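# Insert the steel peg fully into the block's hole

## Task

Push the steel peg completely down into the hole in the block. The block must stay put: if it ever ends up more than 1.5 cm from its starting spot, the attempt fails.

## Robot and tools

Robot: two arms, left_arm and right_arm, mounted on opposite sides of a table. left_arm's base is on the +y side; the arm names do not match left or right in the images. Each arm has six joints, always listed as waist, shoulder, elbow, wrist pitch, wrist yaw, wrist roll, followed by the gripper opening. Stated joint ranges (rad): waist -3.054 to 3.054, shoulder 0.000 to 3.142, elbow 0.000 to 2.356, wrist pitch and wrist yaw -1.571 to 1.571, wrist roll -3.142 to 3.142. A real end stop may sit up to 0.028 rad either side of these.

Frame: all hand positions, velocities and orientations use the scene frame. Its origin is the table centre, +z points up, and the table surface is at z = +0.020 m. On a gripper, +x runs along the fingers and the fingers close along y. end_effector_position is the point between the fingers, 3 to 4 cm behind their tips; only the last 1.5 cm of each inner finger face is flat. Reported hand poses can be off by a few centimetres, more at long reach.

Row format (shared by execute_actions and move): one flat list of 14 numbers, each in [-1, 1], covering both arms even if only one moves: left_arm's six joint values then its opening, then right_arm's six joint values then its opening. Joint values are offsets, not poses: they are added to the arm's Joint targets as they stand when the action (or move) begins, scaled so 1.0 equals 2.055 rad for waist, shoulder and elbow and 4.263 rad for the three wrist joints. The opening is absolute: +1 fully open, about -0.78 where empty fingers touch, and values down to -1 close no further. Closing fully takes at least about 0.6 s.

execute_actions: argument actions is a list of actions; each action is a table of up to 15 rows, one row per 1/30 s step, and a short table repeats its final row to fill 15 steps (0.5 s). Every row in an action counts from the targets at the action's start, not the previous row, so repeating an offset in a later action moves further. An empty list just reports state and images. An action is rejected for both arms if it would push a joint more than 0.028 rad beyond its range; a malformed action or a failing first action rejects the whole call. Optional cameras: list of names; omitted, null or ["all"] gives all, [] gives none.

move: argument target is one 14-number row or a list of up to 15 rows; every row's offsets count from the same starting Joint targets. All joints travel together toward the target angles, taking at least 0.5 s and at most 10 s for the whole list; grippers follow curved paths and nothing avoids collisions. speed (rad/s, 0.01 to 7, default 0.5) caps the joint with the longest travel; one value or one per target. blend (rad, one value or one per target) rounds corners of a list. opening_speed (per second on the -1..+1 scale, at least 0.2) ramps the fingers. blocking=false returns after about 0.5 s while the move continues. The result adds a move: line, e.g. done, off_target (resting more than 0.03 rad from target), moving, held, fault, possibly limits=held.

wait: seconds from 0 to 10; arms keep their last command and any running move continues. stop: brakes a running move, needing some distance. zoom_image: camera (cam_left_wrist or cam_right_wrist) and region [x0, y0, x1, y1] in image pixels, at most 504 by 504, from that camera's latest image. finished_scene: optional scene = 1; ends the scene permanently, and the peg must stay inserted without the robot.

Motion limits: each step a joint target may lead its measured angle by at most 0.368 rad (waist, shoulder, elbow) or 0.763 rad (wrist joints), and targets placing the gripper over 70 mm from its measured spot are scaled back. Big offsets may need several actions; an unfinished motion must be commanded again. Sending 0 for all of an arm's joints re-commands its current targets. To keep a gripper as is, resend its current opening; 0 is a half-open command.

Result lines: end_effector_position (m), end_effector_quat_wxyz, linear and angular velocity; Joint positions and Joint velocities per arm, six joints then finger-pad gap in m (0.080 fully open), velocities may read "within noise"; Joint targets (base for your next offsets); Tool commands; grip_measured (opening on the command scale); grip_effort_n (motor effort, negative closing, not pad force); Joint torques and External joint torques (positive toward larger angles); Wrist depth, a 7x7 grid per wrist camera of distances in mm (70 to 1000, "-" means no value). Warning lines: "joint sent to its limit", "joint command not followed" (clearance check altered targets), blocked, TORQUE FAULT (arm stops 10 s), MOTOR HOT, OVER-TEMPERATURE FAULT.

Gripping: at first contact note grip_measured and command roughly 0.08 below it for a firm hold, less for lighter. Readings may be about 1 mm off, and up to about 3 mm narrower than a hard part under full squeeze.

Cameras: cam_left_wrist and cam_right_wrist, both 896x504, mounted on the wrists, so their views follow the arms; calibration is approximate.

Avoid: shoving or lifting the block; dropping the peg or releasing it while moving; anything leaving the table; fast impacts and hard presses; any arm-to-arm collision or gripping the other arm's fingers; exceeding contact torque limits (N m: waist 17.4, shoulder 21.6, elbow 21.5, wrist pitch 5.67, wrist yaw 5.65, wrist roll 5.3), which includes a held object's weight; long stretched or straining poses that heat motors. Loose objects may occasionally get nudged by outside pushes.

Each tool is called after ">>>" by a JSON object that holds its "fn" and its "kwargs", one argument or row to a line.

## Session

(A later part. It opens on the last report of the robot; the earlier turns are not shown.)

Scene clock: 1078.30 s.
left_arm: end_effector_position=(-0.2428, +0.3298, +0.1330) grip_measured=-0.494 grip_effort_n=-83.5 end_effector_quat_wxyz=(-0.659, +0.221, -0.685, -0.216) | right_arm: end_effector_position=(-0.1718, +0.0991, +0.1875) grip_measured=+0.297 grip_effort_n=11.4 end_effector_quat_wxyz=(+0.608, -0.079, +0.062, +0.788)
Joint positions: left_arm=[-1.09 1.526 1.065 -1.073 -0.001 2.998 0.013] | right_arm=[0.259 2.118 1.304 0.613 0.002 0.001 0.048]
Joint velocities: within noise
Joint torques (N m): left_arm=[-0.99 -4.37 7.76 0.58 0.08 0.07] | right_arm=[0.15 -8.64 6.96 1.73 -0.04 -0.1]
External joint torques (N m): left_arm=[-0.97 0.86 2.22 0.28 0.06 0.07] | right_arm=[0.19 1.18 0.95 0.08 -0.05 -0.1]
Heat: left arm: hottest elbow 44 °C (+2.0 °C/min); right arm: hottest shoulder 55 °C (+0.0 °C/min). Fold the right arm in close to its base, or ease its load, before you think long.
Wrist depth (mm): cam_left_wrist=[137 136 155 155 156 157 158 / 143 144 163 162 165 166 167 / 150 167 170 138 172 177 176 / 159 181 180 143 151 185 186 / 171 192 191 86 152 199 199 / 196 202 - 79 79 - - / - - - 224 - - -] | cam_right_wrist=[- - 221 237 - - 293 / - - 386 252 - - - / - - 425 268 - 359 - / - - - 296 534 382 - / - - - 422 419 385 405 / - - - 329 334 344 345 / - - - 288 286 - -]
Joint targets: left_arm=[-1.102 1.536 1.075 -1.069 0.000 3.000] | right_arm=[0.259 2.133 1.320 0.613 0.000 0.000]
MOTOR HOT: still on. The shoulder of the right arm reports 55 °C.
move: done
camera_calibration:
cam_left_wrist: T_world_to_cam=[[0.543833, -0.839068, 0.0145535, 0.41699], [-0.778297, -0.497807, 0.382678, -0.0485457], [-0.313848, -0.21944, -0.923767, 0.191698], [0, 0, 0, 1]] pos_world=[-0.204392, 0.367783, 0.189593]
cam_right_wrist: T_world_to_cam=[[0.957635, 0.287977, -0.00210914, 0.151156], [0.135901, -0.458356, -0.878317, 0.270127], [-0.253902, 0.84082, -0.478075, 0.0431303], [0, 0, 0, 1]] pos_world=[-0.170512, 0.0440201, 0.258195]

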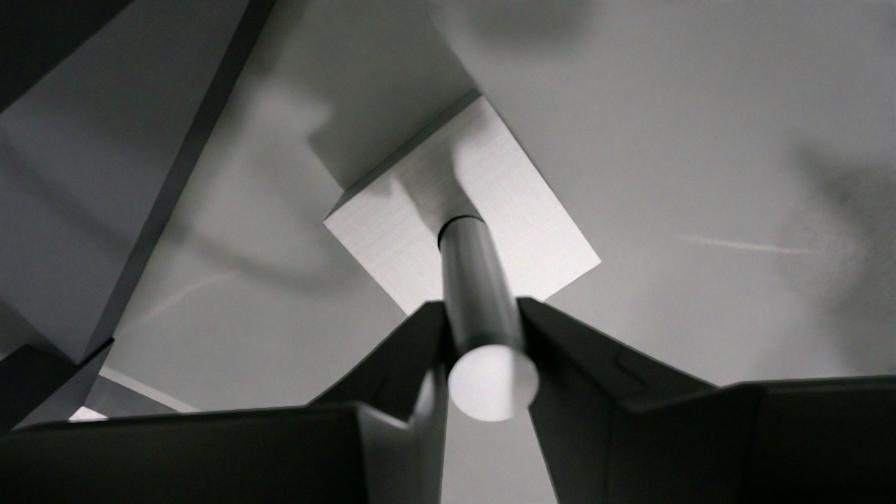

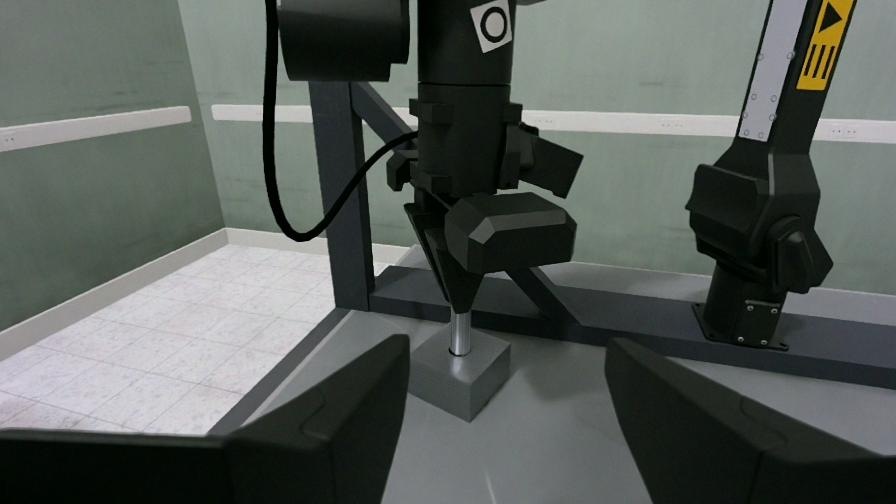

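>>> {"fn": "move", "kwargs": {
  "target": [-0.0014, 0, 0, 0.0006, 0, 0, -0.6, 0, 0, 0, 0, 0, 0, 0.3],
  "speed": 0.05
}}

>>> {"fn": "zoom_image", "kwargs": {
  "camera": "cam_right_wrist",
  "region": [435, 325, 485, 375]
}}

>>> {"fn": "zoom_image", "kwargs": {
  "camera": "cam_left_wrist",
  "region": [430, 200, 510, 280]
}}

Scene clock: 1141.80 s.
left_arm: end_effector_position=(-0.2432, +0.3298, +0.1330) grip_measured=-0.494 grip_effort_n=-83.5 end_effector_quat_wxyz=(-0.659, +0.220, -0.686, -0.215) | right_arm: end_effector_position=(-0.1718, +0.0991, +0.1875) grip_measured=+0.297 grip_effort_n=11.4 end_effector_quat_wxyz=(+0.608, -0.079, +0.062, +0.788)
Joint positions: left_arm=[-1.092 1.526 1.065 -1.071 -0.001 3 0.013] | right_arm=[0.259 2.118 1.304 0.613 0.002 0.001 0.048]
Joint velocities: within noise
Joint torques (N m): left_arm=[-1.09 -4.57 7.68 0.67 0.07 0.05] | right_arm=[-0.02 -8.47 7.18 1.72 -0.03 -0.09]
External joint torques (N m): left_arm=[-1.1 0.7 2.16 0.39 0.07 0.05] | right_arm=[-0.01 1.54 1.04 0.02 -0.03 -0.09]
Heat: left arm: hottest elbow 46 °C (+2.0 °C/min); right arm: hottest shoulder 55 °C (+0.0 °C/min). Fold the right arm in close to its base, or ease its load, before you think long.
Wrist depth (mm): cam_left_wrist=[137 136 155 156 156 157 158 / 142 144 162 161 165 166 167 / 150 167 170 138 172 177 177 / 159 181 180 144 150 186 187 / 171 192 192 86 152 198 199 / 195 202 - 79 79 - - / - - - 224 - - -] | cam_right_wrist=[- - 222 237 - - 295 / - - 387 252 - - - / - - 423 267 - 359 - / - - - 295 569 384 - / - - - 422 421 386 402 / - - - 330 334 346 347 / - - - 288 287 - -]
Joint targets: left_arm=[-1.104 1.536 1.075 -1.066 0.000 3.000] | right_arm=[0.259 2.133 1.320 0.613 0.000 0.000]
MOTOR HOT: still on. The shoulder of the right arm reports 55 °C.
move: done
camera_calibration:
cam_left_wrist: T_world_to_cam=[[0.541272, -0.840717, 0.0148421, 0.417128], [-0.779371, -0.494994, 0.384138, -0.0501979], [-0.315605, -0.219491, -0.923156, 0.191085], [0, 0, 0, 1]] pos_world=[-0.204595, 0.36778, 0.189493]
cam_right_wrist: T_world_to_cam=[[0.957635, 0.287977, -0.00210914, 0.151156], [0.135901, -0.458356, -0.878317, 0.270127], [-0.253902, 0.84082, -0.478075, 0.0431303], [0, 0, 0, 1]] pos_world=[-0.170512, 0.0440201, 0.258195]

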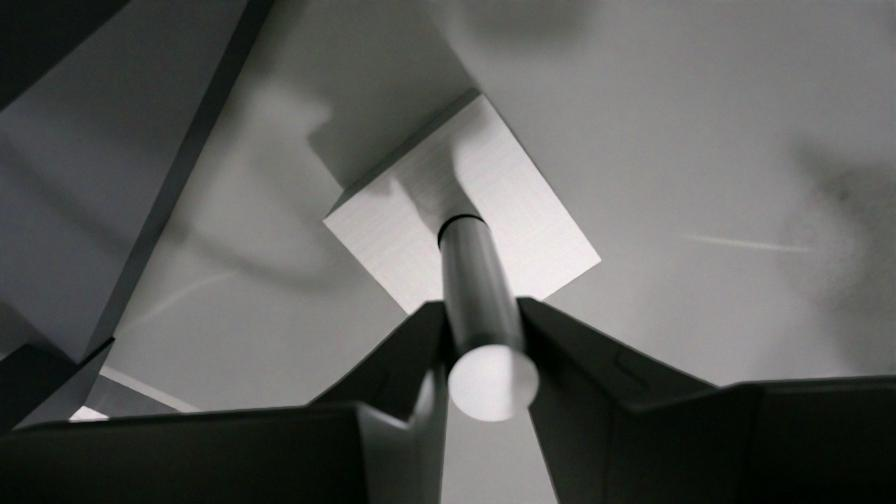

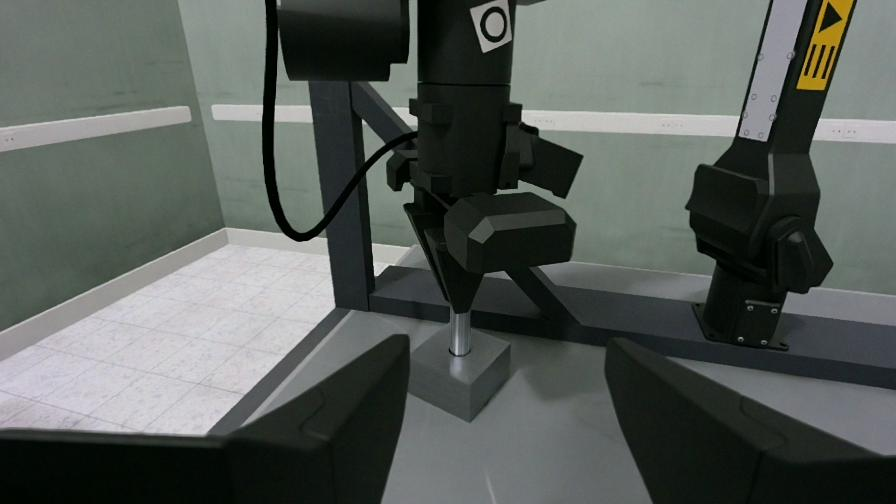

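Scaled by 10.080 from the camera's 896x504 image, which has a finer 1280x720 frame.

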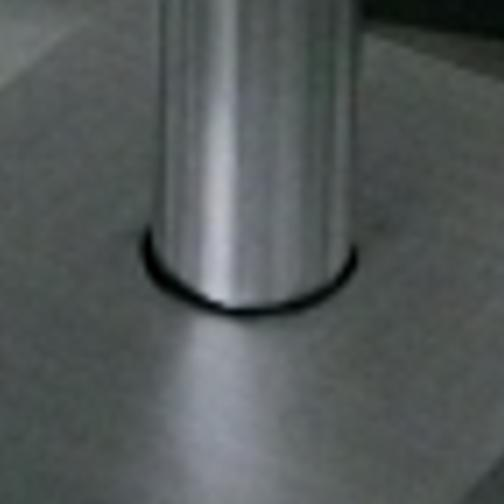

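Scaled by 6.300 from the camera's 896x504 image, which has a finer 1280x720 frame.

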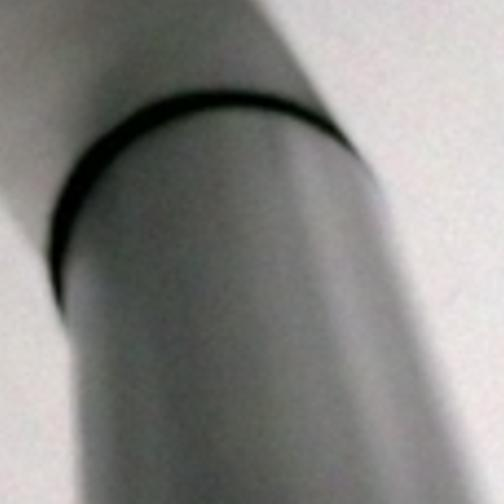

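>>> {"fn": "zoom_image", "kwargs": {
  "camera": "cam_right_wrist",
  "region": [400, 300, 530, 430]
}}

>>> {"fn": "zoom_image", "kwargs": {
  "camera": "cam_right_wrist",
  "region": [485, 335, 535, 385]
}}

>>> {"fn": "zoom_image", "kwargs": {
  "camera": "cam_left_wrist",
  "region": [300, 80, 500, 280]
}}

Scaled by 3.877 from the camera's 896x504 image, which has a finer 1280x720 frame.

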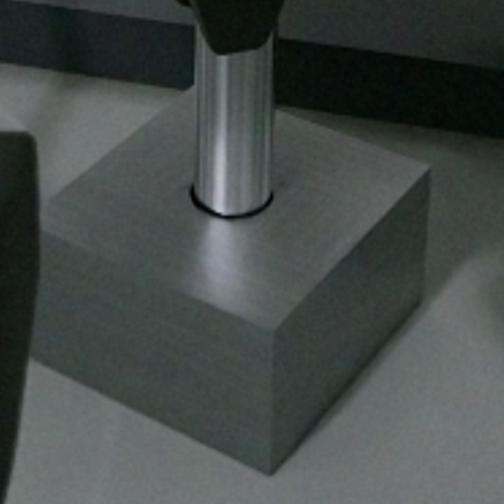

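Scaled by 10.080 from the camera's 896x504 image, which has a finer 1280x720 frame.

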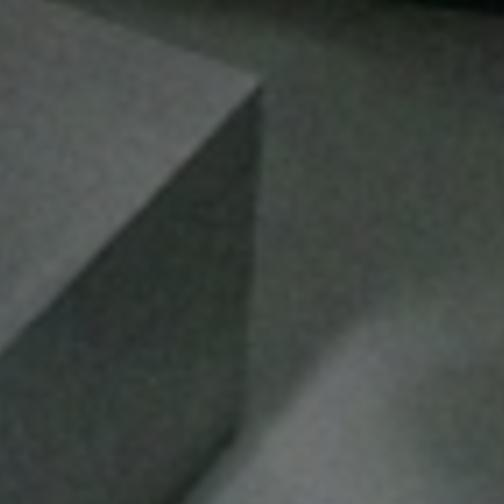

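Scaled by 2.520 from the camera's 896x504 image, which has a finer 1280x720 frame.

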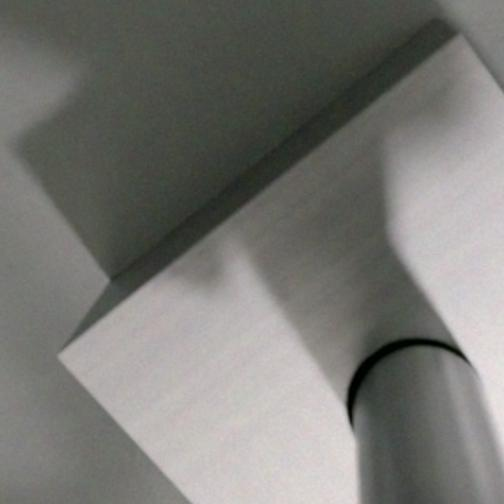

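>>> {"fn": "move", "kwargs": {
  "target": [
    [0, 0, 0, -0.0011, 0, 0, -0.6, 0, 0, 0, 0, 0, 0, 0.3],
    [0, 0, 0.00715, -0.0053, 0, 0, -0.6, 0, 0, 0, 0, 0, 0, 0.3]
  ],
  "speed": 0.05
}}

>>> {"fn": "zoom_image", "kwargs": {
  "camera": "cam_right_wrist",
  "region": [435, 325, 485, 375]
}}

>>> {"fn": "zoom_image", "kwargs": {
  "camera": "cam_left_wrist",
  "region": [430, 200, 510, 280]
}}

>>> {"fn": "zoom_image", "kwargs": {
  "camera": "cam_left_wrist",
  "region": [300, 80, 500, 280]
}}

Scene clock: 1184.43 s.
left_arm: end_effector_position=(-0.2439, +0.3306, +0.1362) grip_measured=-0.494 grip_effort_n=-83.5 end_effector_quat_wxyz=(-0.661, +0.219, -0.686, -0.213) | right_arm: end_effector_position=(-0.1718, +0.0991, +0.1875) grip_measured=+0.297 grip_effort_n=11.4 end_effector_quat_wxyz=(+0.608, -0.079, +0.062, +0.788)
Joint positions: left_arm=[-1.096 1.526 1.078 -1.087 -0.002 3 0.013] | right_arm=[0.259 2.118 1.304 0.613 0.002 0.001 0.048]
Joint velocities: within noise
Joint torques (N m): left_arm=[-0.87 -4.38 7.87 0.21 0.11 0.11] | right_arm=[-0.26 -8.62 6.62 1.64 -0.09 -0.09]
External joint torques (N m): left_arm=[-0.85 0.89 2.28 -0.1 0.09 0.11] | right_arm=[-0.14 1.35 0.51 -0.04 -0.1 -0.09]
Heat: left arm: hottest elbow 47 °C (+1.0 °C/min); right arm: hottest shoulder 56 °C (+1.0 °C/min). Fold the right arm in close to its base, or ease its load, before you think long.
Wrist depth (mm): cam_left_wrist=[- 139 157 158 159 160 161 / 146 147 166 164 168 169 170 / 152 170 173 142 176 180 180 / 162 182 185 146 154 189 191 / 174 195 194 86 155 202 203 / 186 205 - 79 79 - - / - - - 226 - - -] | cam_right_wrist=[- - 225 238 - - 294 / - - 389 258 - - - / - - 426 266 - 358 - / - - - 320 573 383 - / - - - 423 419 386 405 / - - - 328 334 348 344 / - - - 289 287 - -]
Joint targets: left_arm=[-1.105 1.536 1.090 -1.088 0.001 3.000] | right_arm=[0.259 2.133 1.320 0.613 0.000 0.000]
MOTOR HOT: still on. The shoulder of the right arm reports 56 °C.
move: done
camera_calibration:
cam_left_wrist: T_world_to_cam=[[0.53741, -0.843166, 0.0161686, 0.417812], [-0.782701, -0.49155, 0.381782, -0.0532004], [-0.313958, -0.217828, -0.924111, 0.193956], [0, 0, 0, 1]] pos_world=[-0.205283, 0.368383, 0.192792]
cam_right_wrist: T_world_to_cam=[[0.957635, 0.287977, -0.00210914, 0.151156], [0.135901, -0.458356, -0.878317, 0.270127], [-0.253902, 0.84082, -0.478075, 0.0431303], [0, 0, 0, 1]] pos_world=[-0.170512, 0.0440201, 0.258195]

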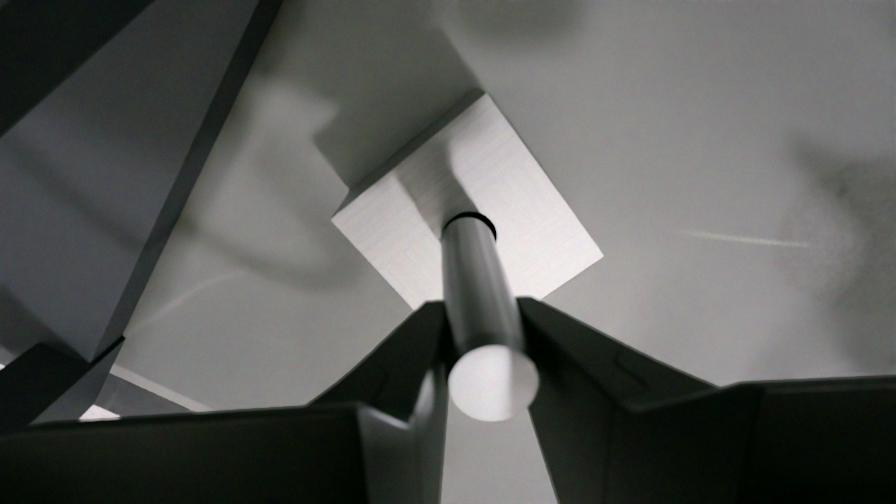

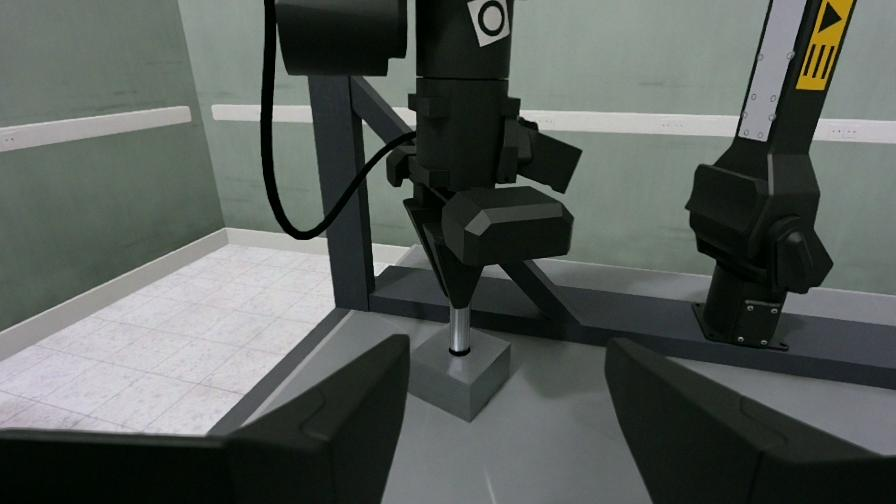

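Scaled by 10.080 from the camera's 896x504 image, which has a finer 1280x720 frame.

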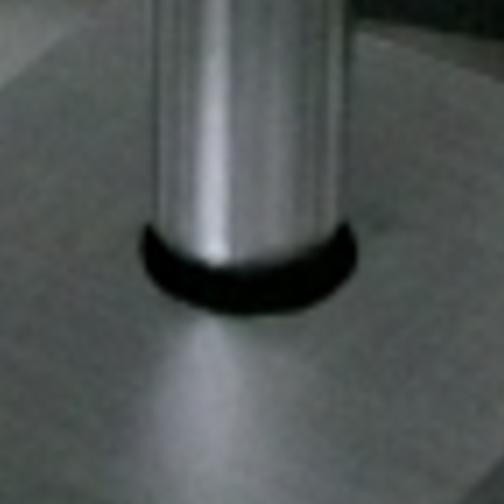

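Scaled by 6.300 from the camera's 896x504 image, which has a finer 1280x720 frame.

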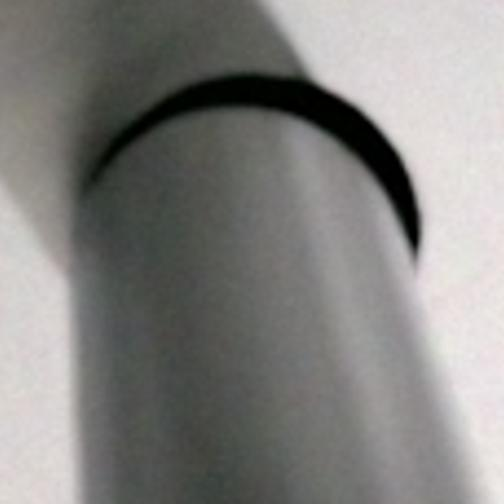

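Scaled by 2.520 from the camera's 896x504 image, which has a finer 1280x720 frame.

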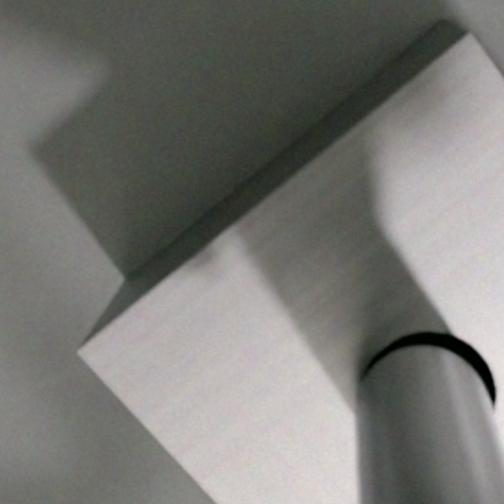

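>>> {"fn": "move", "kwargs": {
  "target": [0.0085, 0, 0, 0, 0, 0, -0.6, 0, 0, 0, 0, 0, 0, 0.3],
  "speed": 0.05,
  "cameras": ["cam_left_wrist"]
}}

>>> {"fn": "zoom_image", "kwargs": {
  "camera": "cam_left_wrist",
  "region": [430, 200, 510, 280]
}}

>>> {"fn": "zoom_image", "kwargs": {
  "camera": "cam_left_wrist",
  "region": [300, 80, 500, 280]
}}

Scene clock: 1304.87 s.
left_arm: end_effector_position=(-0.2429, +0.3289, +0.1362) grip_measured=-0.494 grip_effort_n=-83.5 end_effector_quat_wxyz=(-0.660, +0.222, -0.685, -0.216) | right_arm: end_effector_position=(-0.1718, +0.0991, +0.1875) grip_measured=+0.297 grip_effort_n=11.4 end_effector_quat_wxyz=(+0.608, -0.079, +0.062, +0.788)
Joint positions: left_arm=[-1.089 1.527 1.079 -1.088 -0.002 3 0.013] | right_arm=[0.259 2.118 1.304 0.613 0.002 0.001 0.048]
Joint velocities: within noise
Joint torques (N m): left_arm=[0.35 -4.56 8.01 0.19 0.15 0.04] | right_arm=[0.2 -8.6 6.83 1.66 -0.08 -0.12]
External joint torques (N m): left_arm=[0.34 0.68 2.44 -0.11 0.15 0.04] | right_arm=[0.17 1.33 0.75 -0.01 -0.08 -0.12]
Heat: left arm: hottest elbow 48 °C (+0.0 °C/min); right arm: hottest shoulder 56 °C (+0.0 °C/min). Fold the right arm in close to its base, or ease its load, before you think long.
Wrist depth (mm): cam_left_wrist=[- 139 158 158 159 161 162 / 145 147 165 163 167 169 170 / 151 171 173 142 175 180 180 / 161 182 184 147 153 189 190 / 173 195 193 86 155 201 203 / 192 204 - 79 79 - - / - - - 227 - - -] | cam_right_wrist=[- - 223 236 - - 295 / - - 392 256 - - - / - - 423 265 - 357 - / - - - 312 566 380 - / - - - 425 419 385 403 / - - - 329 336 347 345 / - - - 288 288 - -]
Joint targets: left_arm=[-1.087 1.536 1.090 -1.089 0.001 3.000] | right_arm=[0.259 2.133 1.320 0.613 0.000 0.000]
MOTOR HOT: still on. The shoulder of the right arm reports 56 °C.
move: done
camera_calibration:
cam_left_wrist: T_world_to_cam=[[0.543793, -0.839061, 0.0162996, 0.416026], [-0.779208, -0.497599, 0.38109, -0.0503125], [-0.311647, -0.219935, -0.924394, 0.195262], [0, 0, 0, 1]] pos_world=[-0.204583, 0.366981, 0.192892]
Images, in order (width x height): cam_left_wrist 896x504.

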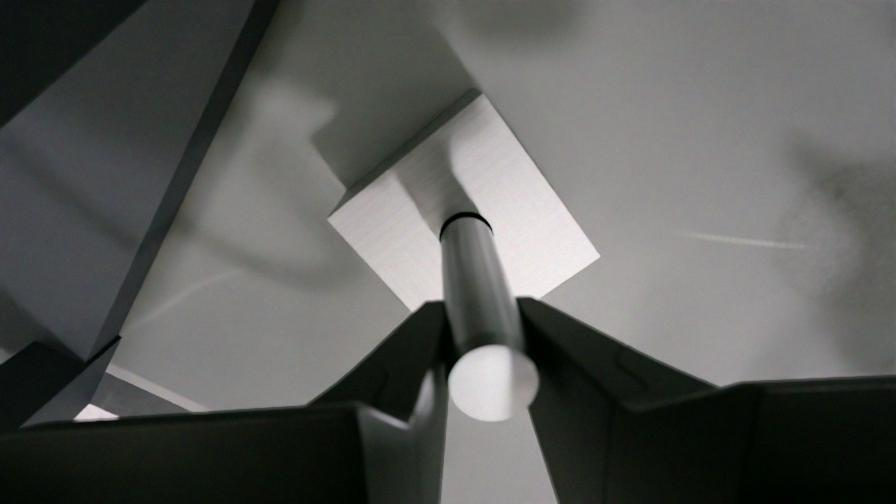

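Scaled by 6.300 from the camera's 896x504 image, which has a finer 1280x720 frame.

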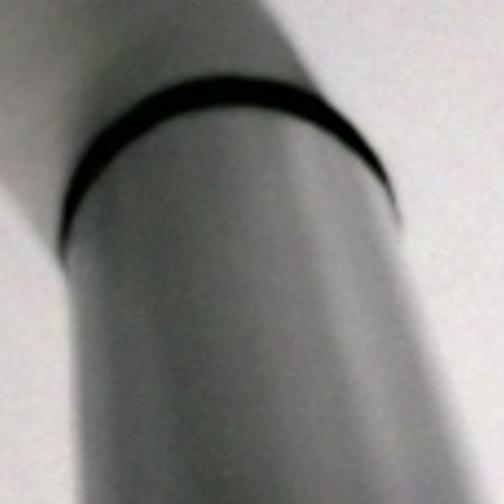

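Scaled by 2.520 from the camera's 896x504 image, which has a finer 1280x720 frame.

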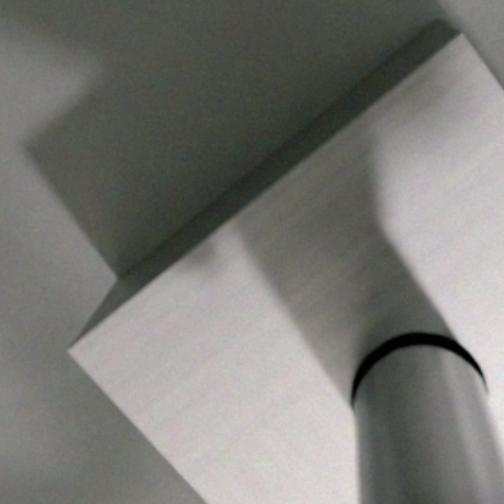

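>>> {"fn": "move", "kwargs": {
  "target": [
    [0, 0, -0.00876, 0.00094, 0, 0, -0.6, 0, 0, 0, 0, 0, 0, 0.3],
    [0, 0.0020, -0.01509, 0.00495, 0, 0, -0.6, 0, 0, 0, 0, 0, 0, 0.3]
  ],
  "speed": 0.05
}}

>>> {"fn": "zoom_image", "kwargs": {
  "camera": "cam_right_wrist",
  "region": [435, 325, 485, 375]
}}

>>> {"fn": "zoom_image", "kwargs": {
  "camera": "cam_left_wrist",
  "region": [430, 200, 510, 280]
}}

Scene clock: 1335.13 s.
left_arm: end_effector_position=(-0.2433, +0.3280, +0.1332) grip_measured=-0.494 grip_effort_n=-83.5 end_effector_quat_wxyz=(-0.659, +0.223, -0.686, -0.216) | right_arm: end_effector_position=(-0.1718, +0.0991, +0.1875) grip_measured=+0.297 grip_effort_n=11.4 end_effector_quat_wxyz=(+0.608, -0.079, +0.062, +0.788)
Joint positions: left_arm=[-1.086 1.529 1.068 -1.071 -0.002 3 0.013] | right_arm=[0.259 2.118 1.304 0.613 0.002 0.001 0.048]
Joint velocities: within noise
Joint torques (N m): left_arm=[-0.26 -4.32 5.42 0.52 0.15 0] | right_arm=[0.01 -8.91 6.86 1.71 -0.05 -0.04]
External joint torques (N m): left_arm=[-0.23 0.92 -0.1 0.23 0.13 0] | right_arm=[0.12 1.28 0.6 -0.03 -0.06 -0.05]
Heat: left arm: hottest elbow 48 °C (+0.0 °C/min); right arm: hottest shoulder 56 °C (+0.0 °C/min). Fold the right arm in close to its base, or ease its load, before you think long.
Wrist depth (mm): cam_left_wrist=[137 136 154 156 156 157 158 / 142 146 163 160 165 166 167 / 150 168 170 138 173 177 177 / 159 181 182 143 150 186 187 / 173 193 191 86 152 198 199 / 198 202 - 79 79 - - / - - - 224 - - -] | cam_right_wrist=[- - 223 236 - - 299 / - - 387 252 - - - / - - 422 266 - 357 - / - - - 270 568 383 - / - - - 425 416 388 405 / - - - 329 335 349 345 / - - - 288 287 - -]
Joint targets: left_arm=[-1.087 1.540 1.059 -1.067 0.001 3.000] | right_arm=[0.259 2.133 1.320 0.613 0.000 0.000]
MOTOR HOT: still on. The shoulder of the right arm reports 56 °C.
move: done
camera_calibration:
cam_left_wrist: T_world_to_cam=[[0.545743, -0.837801, 0.0159306, 0.415665], [-0.77679, -0.498687, 0.384589, -0.049421], [-0.314264, -0.222261, -0.922951, 0.192001], [0, 0, 0, 1]] pos_world=[-0.204896, 0.366273, 0.189593]
cam_right_wrist: T_world_to_cam=[[0.957635, 0.287977, -0.00210914, 0.151156], [0.135901, -0.458356, -0.878317, 0.270127], [-0.253902, 0.84082, -0.478075, 0.0431303], [0, 0, 0, 1]] pos_world=[-0.170512, 0.0440201, 0.258195]

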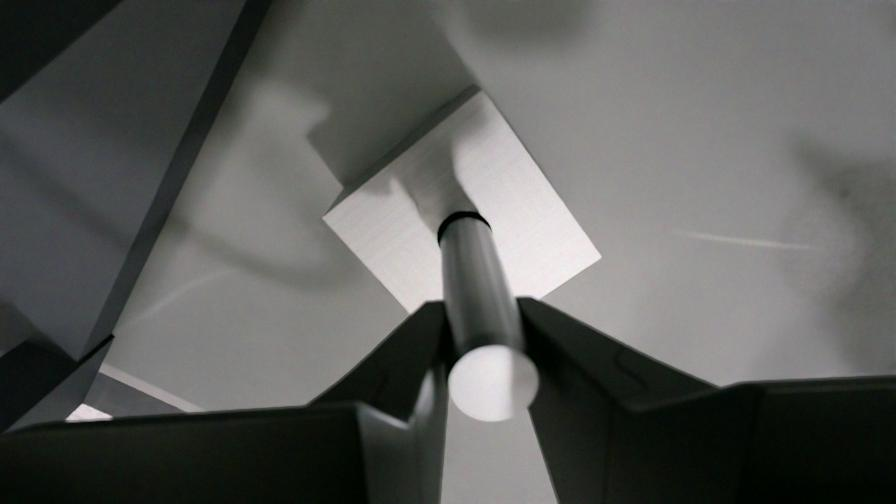

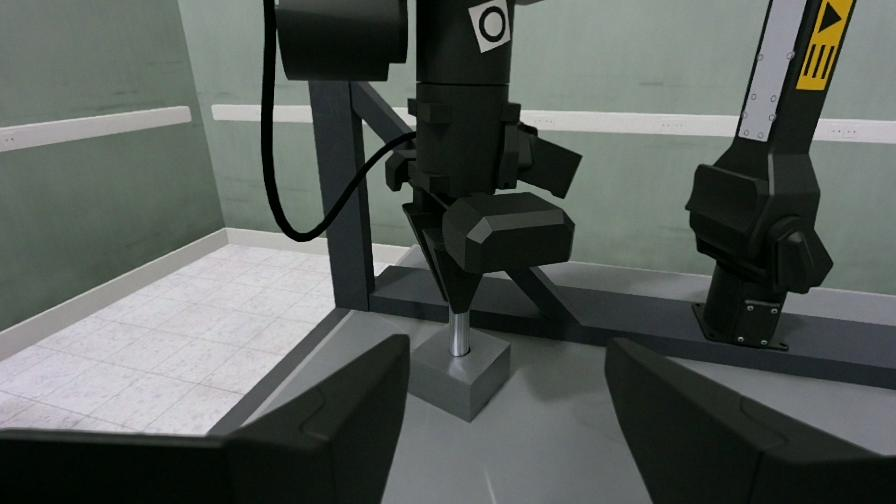

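Scaled by 10.080 from the camera's 896x504 image, which has a finer 1280x720 frame.

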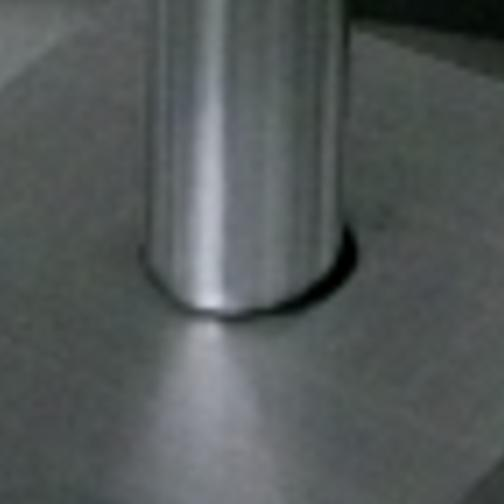

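Scaled by 6.300 from the camera's 896x504 image, which has a finer 1280x720 frame.

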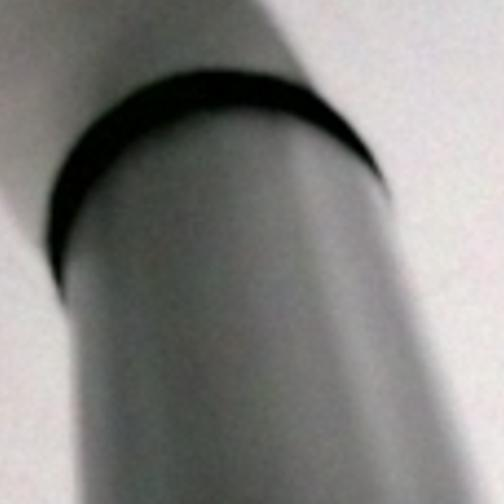

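>>> {"fn": "move", "kwargs": {
  "target": [-0.0035, 0, -0.0004, 0, 0, 0, -0.6, 0, 0, 0, 0, 0, 0, 0.3],
  "speed": 0.05,
  "cameras": ["cam_left_wrist", "cam_right_wrist"]
}}

>>> {"fn": "zoom_image", "kwargs": {
  "camera": "cam_right_wrist",
  "region": [435, 325, 485, 375]
}}

>>> {"fn": "zoom_image", "kwargs": {
  "camera": "cam_left_wrist",
  "region": [430, 200, 510, 280]
}}

Scene clock: 1353.43 s.
left_arm: end_effector_position=(-0.2433, +0.3282, +0.1330) grip_measured=-0.494 grip_effort_n=-83.5 end_effector_quat_wxyz=(-0.659, +0.222, -0.686, -0.216) | right_arm: end_effector_position=(-0.1718, +0.0991, +0.1875) grip_measured=+0.297 grip_effort_n=11.4 end_effector_quat_wxyz=(+0.608, -0.079, +0.062, +0.788)
Joint positions: left_arm=[-1.087 1.529 1.068 -1.071 -0.002 3 0.013] | right_arm=[0.259 2.118 1.304 0.613 0.002 0.001 0.048]
Joint velocities: within noise
Joint torques (N m): left_arm=[-0.61 -4.2 5.21 0.51 0.11 0.06] | right_arm=[-0.09 -8.5 6.91 1.75 -0.06 -0.05]
External joint torques (N m): left_arm=[-0.59 1.04 -0.32 0.21 0.09 0.06] | right_arm=[0.02 1.47 0.8 0.06 -0.07 -0.05]
Heat: left arm: hottest elbow 46 °C (-2.0 °C/min); right arm: hottest shoulder 56 °C (+0.0 °C/min). Fold the right arm in close to its base, or ease its load, before you think long.
Wrist depth (mm): cam_left_wrist=[137 136 155 155 156 157 158 / 143 145 163 161 164 166 167 / 150 168 170 137 173 177 176 / 159 181 182 143 150 186 187 / 173 192 191 86 152 198 200 / 198 202 - 79 79 - - / - - - 224 - - -] | cam_right_wrist=[- - 222 236 - - 296 / - - 387 253 - - - / - - 424 266 - 359 - / - - - 269 569 381 - / - - - 422 419 385 405 / - - - 329 335 345 348 / - - - 287 288 - -]
Joint targets: left_arm=[-1.094 1.540 1.058 -1.068 0.001 3.000] | right_arm=[0.259 2.133 1.320 0.613 0.000 0.000]
MOTOR HOT: still on. The shoulder of the right arm reports 56 °C.
move: done
camera_calibration:
cam_left_wrist: T_world_to_cam=[[0.545129, -0.8382, 0.0159855, 0.415791], [-0.777298, -0.498193, 0.384202, -0.0493765], [-0.314074, -0.221865, -0.923111, 0.191817], [0, 0, 0, 1]] pos_world=[-0.204795, 0.366474, 0.189393]
cam_right_wrist: T_world_to_cam=[[0.957635, 0.287977, -0.00210914, 0.151156], [0.135901, -0.458356, -0.878317, 0.270127], [-0.253902, 0.84082, -0.478075, 0.0431303], [0, 0, 0, 1]] pos_world=[-0.170512, 0.0440201, 0.258195]

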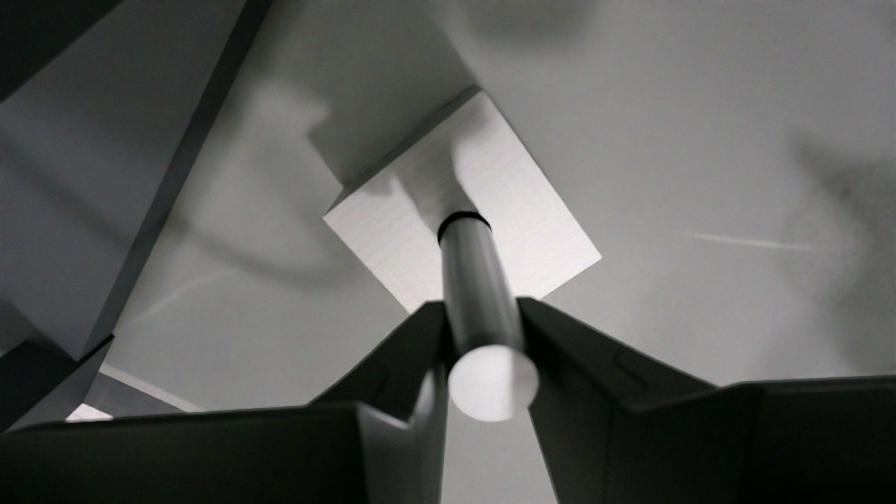

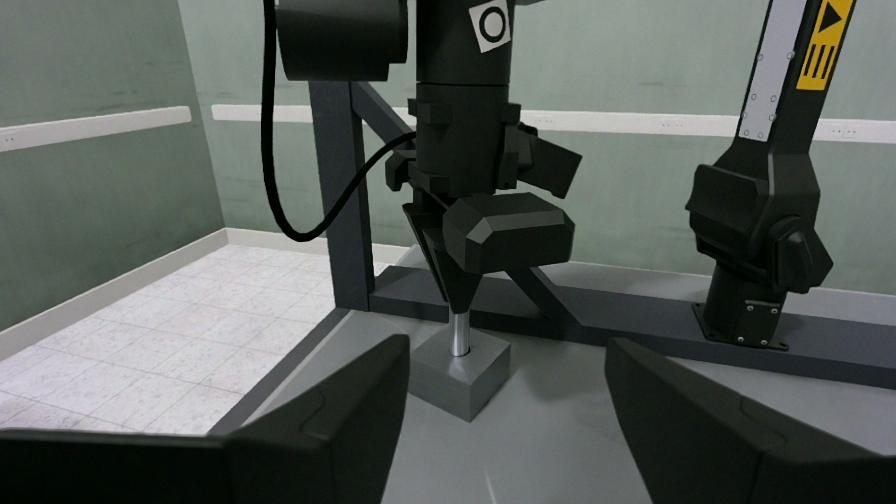

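Scaled by 10.080 from the camera's 896x504 image, which has a finer 1280x720 frame.

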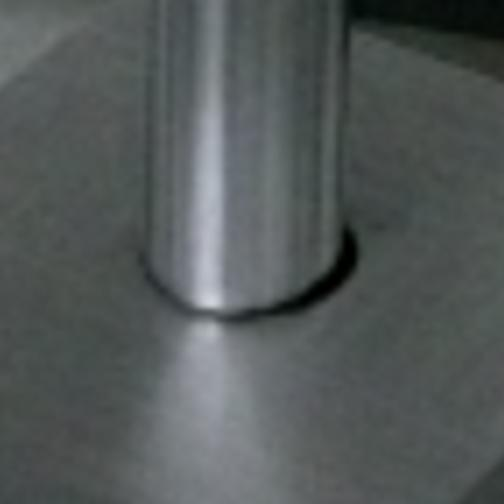

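Scaled by 6.300 from the camera's 896x504 image, which has a finer 1280x720 frame.

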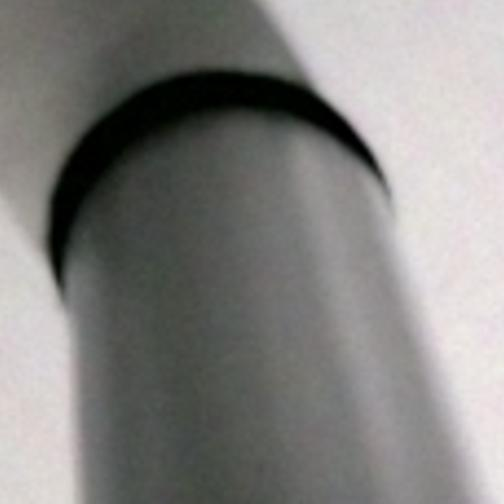

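>>> {"fn": "move", "kwargs": {
  "target": [-0.003, 0, 0, 0, 0, 0, -0.6, 0, 0, 0, 0, 0, 0, 0.3],
  "speed": 0.05,
  "cameras": ["cam_left_wrist"]
}}

>>> {"fn": "zoom_image", "kwargs": {
  "camera": "cam_left_wrist",
  "region": [430, 200, 510, 280]
}}

Scene clock: 1357.77 s.
left_arm: end_effector_position=(-0.2437, +0.3288, +0.1330) grip_measured=-0.494 grip_effort_n=-83.5 end_effector_quat_wxyz=(-0.659, +0.221, -0.686, -0.215) | right_arm: end_effector_position=(-0.1718, +0.0991, +0.1875) grip_measured=+0.297 grip_effort_n=11.4 end_effector_quat_wxyz=(+0.608, -0.079, +0.062, +0.788)
Joint positions: left_arm=[-1.09 1.529 1.068 -1.07 -0.002 3 0.013] | right_arm=[0.259 2.118 1.304 0.613 0.002 0.001 0.048]
Joint velocities: within noise
Joint torques (N m): left_arm=[-0.99 -4.1 5.31 0.51 0.15 0.04] | right_arm=[0.22 -8.39 6.99 1.72 -0.08 -0.06]
External joint torques (N m): left_arm=[-0.98 1.16 -0.21 0.22 0.14 0.04] | right_arm=[0.18 1.73 0.78 0.01 -0.07 -0.06]
Heat: left arm: hottest elbow 45 °C (-3.0 °C/min); right arm: hottest shoulder 56 °C (+0.0 °C/min). Fold the right arm in close to its base, or ease its load, before you think long.
Wrist depth (mm): cam_left_wrist=[136 136 155 155 156 157 158 / 142 146 163 160 165 166 167 / 150 168 170 137 173 176 176 / 159 181 182 143 150 186 187 / 173 192 191 86 152 198 199 / 199 202 - 79 79 - - / - - - 224 - - -] | cam_right_wrist=[- - 223 236 - - 294 / - - 389 253 - - - / - - 425 265 - 362 - / - - - 268 564 383 - / - - - 426 419 386 404 / - - - 328 335 347 345 / - - - 288 287 - -]
Joint targets: left_arm=[-1.100 1.540 1.058 -1.067 0.001 3.000] | right_arm=[0.259 2.133 1.320 0.613 0.000 0.000]
MOTOR HOT: still on. The shoulder of the right arm reports 56 °C.
move: done
camera_calibration:
cam_left_wrist: T_world_to_cam=[[0.542926, -0.839629, 0.0159292, 0.416458], [-0.778456, -0.496073, 0.384601, -0.0504519], [-0.315021, -0.22121, -0.922945, 0.191369], [0, 0, 0, 1]] pos_world=[-0.205095, 0.366975, 0.189393]
Images, in order (width x height): cam_left_wrist 896x504.

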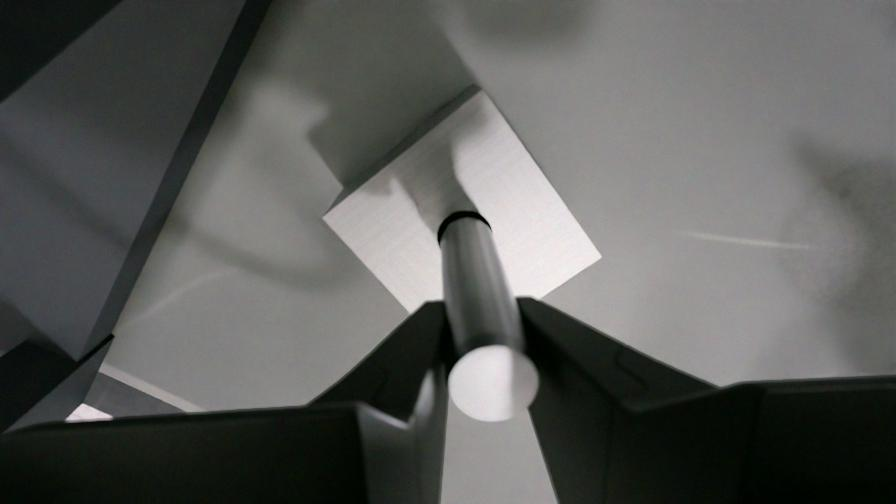

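Scaled by 6.300 from the camera's 896x504 image, which has a finer 1280x720 frame.

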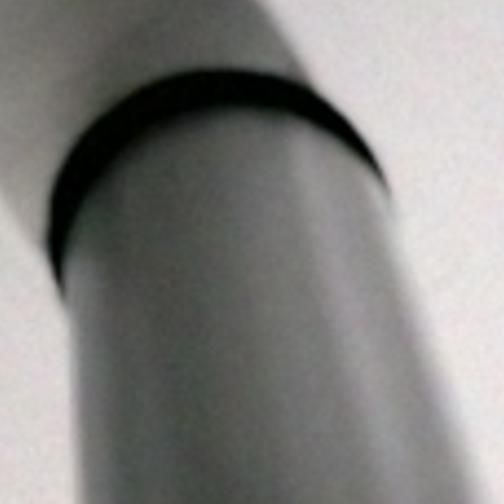

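>>> {"fn": "move", "kwargs": {
  "target": [-0.001, 0.0013, -0.00413, 0.00262, 0, 0, -0.6, 0, 0, 0, 0, 0, 0, 0.3],
  "speed": 0.05
}}

>>> {"fn": "zoom_image", "kwargs": {
  "camera": "cam_right_wrist",
  "region": [435, 325, 485, 375]
}}

>>> {"fn": "zoom_image", "kwargs": {
  "camera": "cam_left_wrist",
  "region": [430, 200, 510, 280]
}}

Scene clock: 1369.60 s.
left_arm: end_effector_position=(-0.2437, +0.3290, +0.1321) grip_measured=-0.494 grip_effort_n=-83.5 end_effector_quat_wxyz=(-0.659, +0.221, -0.686, -0.215) | right_arm: end_effector_position=(-0.1718, +0.0991, +0.1875) grip_measured=+0.297 grip_effort_n=11.4 end_effector_quat_wxyz=(+0.608, -0.079, +0.062, +0.788)
Joint positions: left_arm=[-1.09 1.529 1.064 -1.066 -0.002 3 0.013] | right_arm=[0.259 2.118 1.304 0.613 0.002 0.001 0.048]
Joint velocities: within noise
Joint torques (N m): left_arm=[-1.07 -4.14 4.52 1.05 0.11 0.02] | right_arm=[0.09 -8.61 6.93 1.69 -0.01 -0.07]
External joint torques (N m): left_arm=[-1.06 1.1 -1 0.75 0.09 0.02] | right_arm=[0.12 1.54 0.71 -0.03 -0.01 -0.07]
Heat: left arm: hottest elbow 45 °C (-3.0 °C/min); right arm: hottest shoulder 56 °C (+0.0 °C/min). Fold the right arm in close to its base, or ease its load, before you think long.
Wrist depth (mm): cam_left_wrist=[136 136 154 156 156 157 158 / 142 145 163 160 164 165 166 / 150 168 170 137 171 175 176 / 159 181 181 142 150 184 186 / 173 192 191 86 105 197 198 / 199 202 - 79 79 - - / - - - 224 - - -] | cam_right_wrist=[- - 222 235 - - 294 / - - 389 253 - - - / - - 425 269 - 358 - / - - - 291 534 381 - / - - - 422 417 384 403 / - - - 329 334 346 344 / - - - 286 286 - -]
Joint targets: left_arm=[-1.103 1.543 1.050 -1.056 0.000 3.000] | right_arm=[0.259 2.133 1.320 0.613 0.000 0.000]
MOTOR HOT: still on. The shoulder of the right arm reports 56 °C.
move: done
camera_calibration:
cam_left_wrist: T_world_to_cam=[[0.542619, -0.839835, 0.0155268, 0.416646], [-0.778341, -0.495766, 0.38523, -0.0502663], [-0.315832, -0.221119, -0.92269, 0.190311], [0, 0, 0, 1]] pos_world=[-0.205098, 0.367075, 0.188493]
cam_right_wrist: T_world_to_cam=[[0.957635, 0.287977, -0.00210914, 0.151156], [0.135901, -0.458356, -0.878317, 0.270127], [-0.253902, 0.84082, -0.478075, 0.0431303], [0, 0, 0, 1]] pos_world=[-0.170512, 0.0440201, 0.258195]

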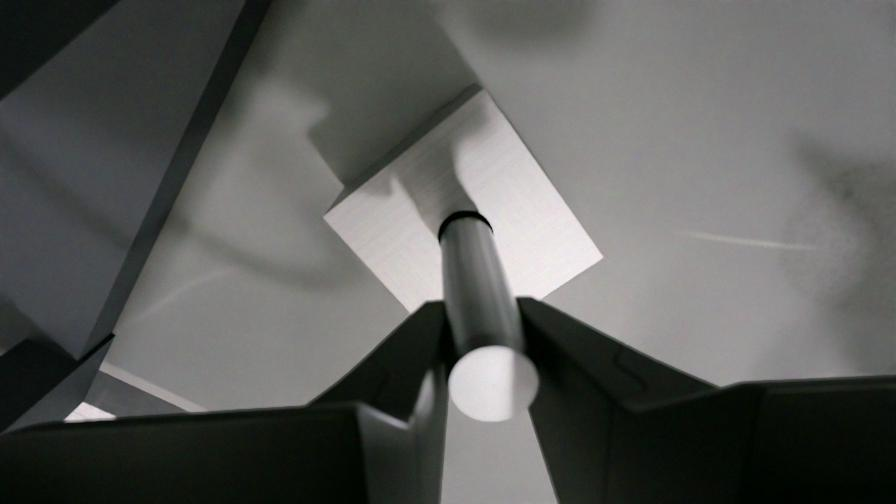

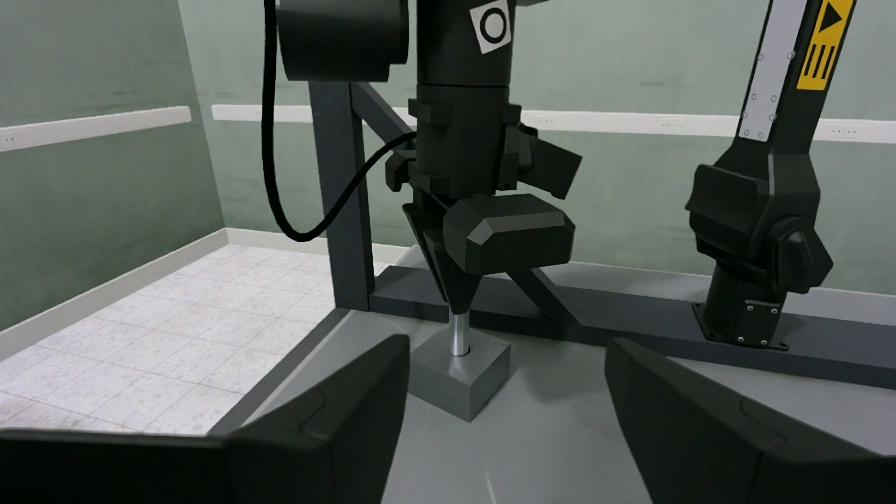

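Scaled by 10.080 from the camera's 896x504 image, which has a finer 1280x720 frame.

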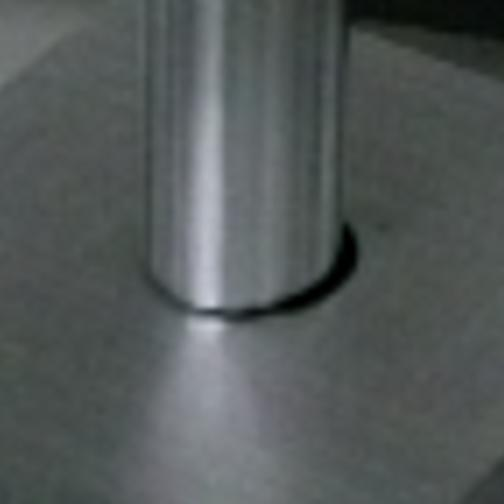

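Scaled by 6.300 from the camera's 896x504 image, which has a finer 1280x720 frame.

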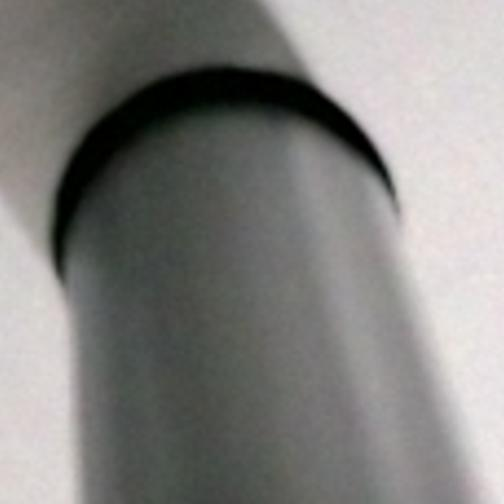

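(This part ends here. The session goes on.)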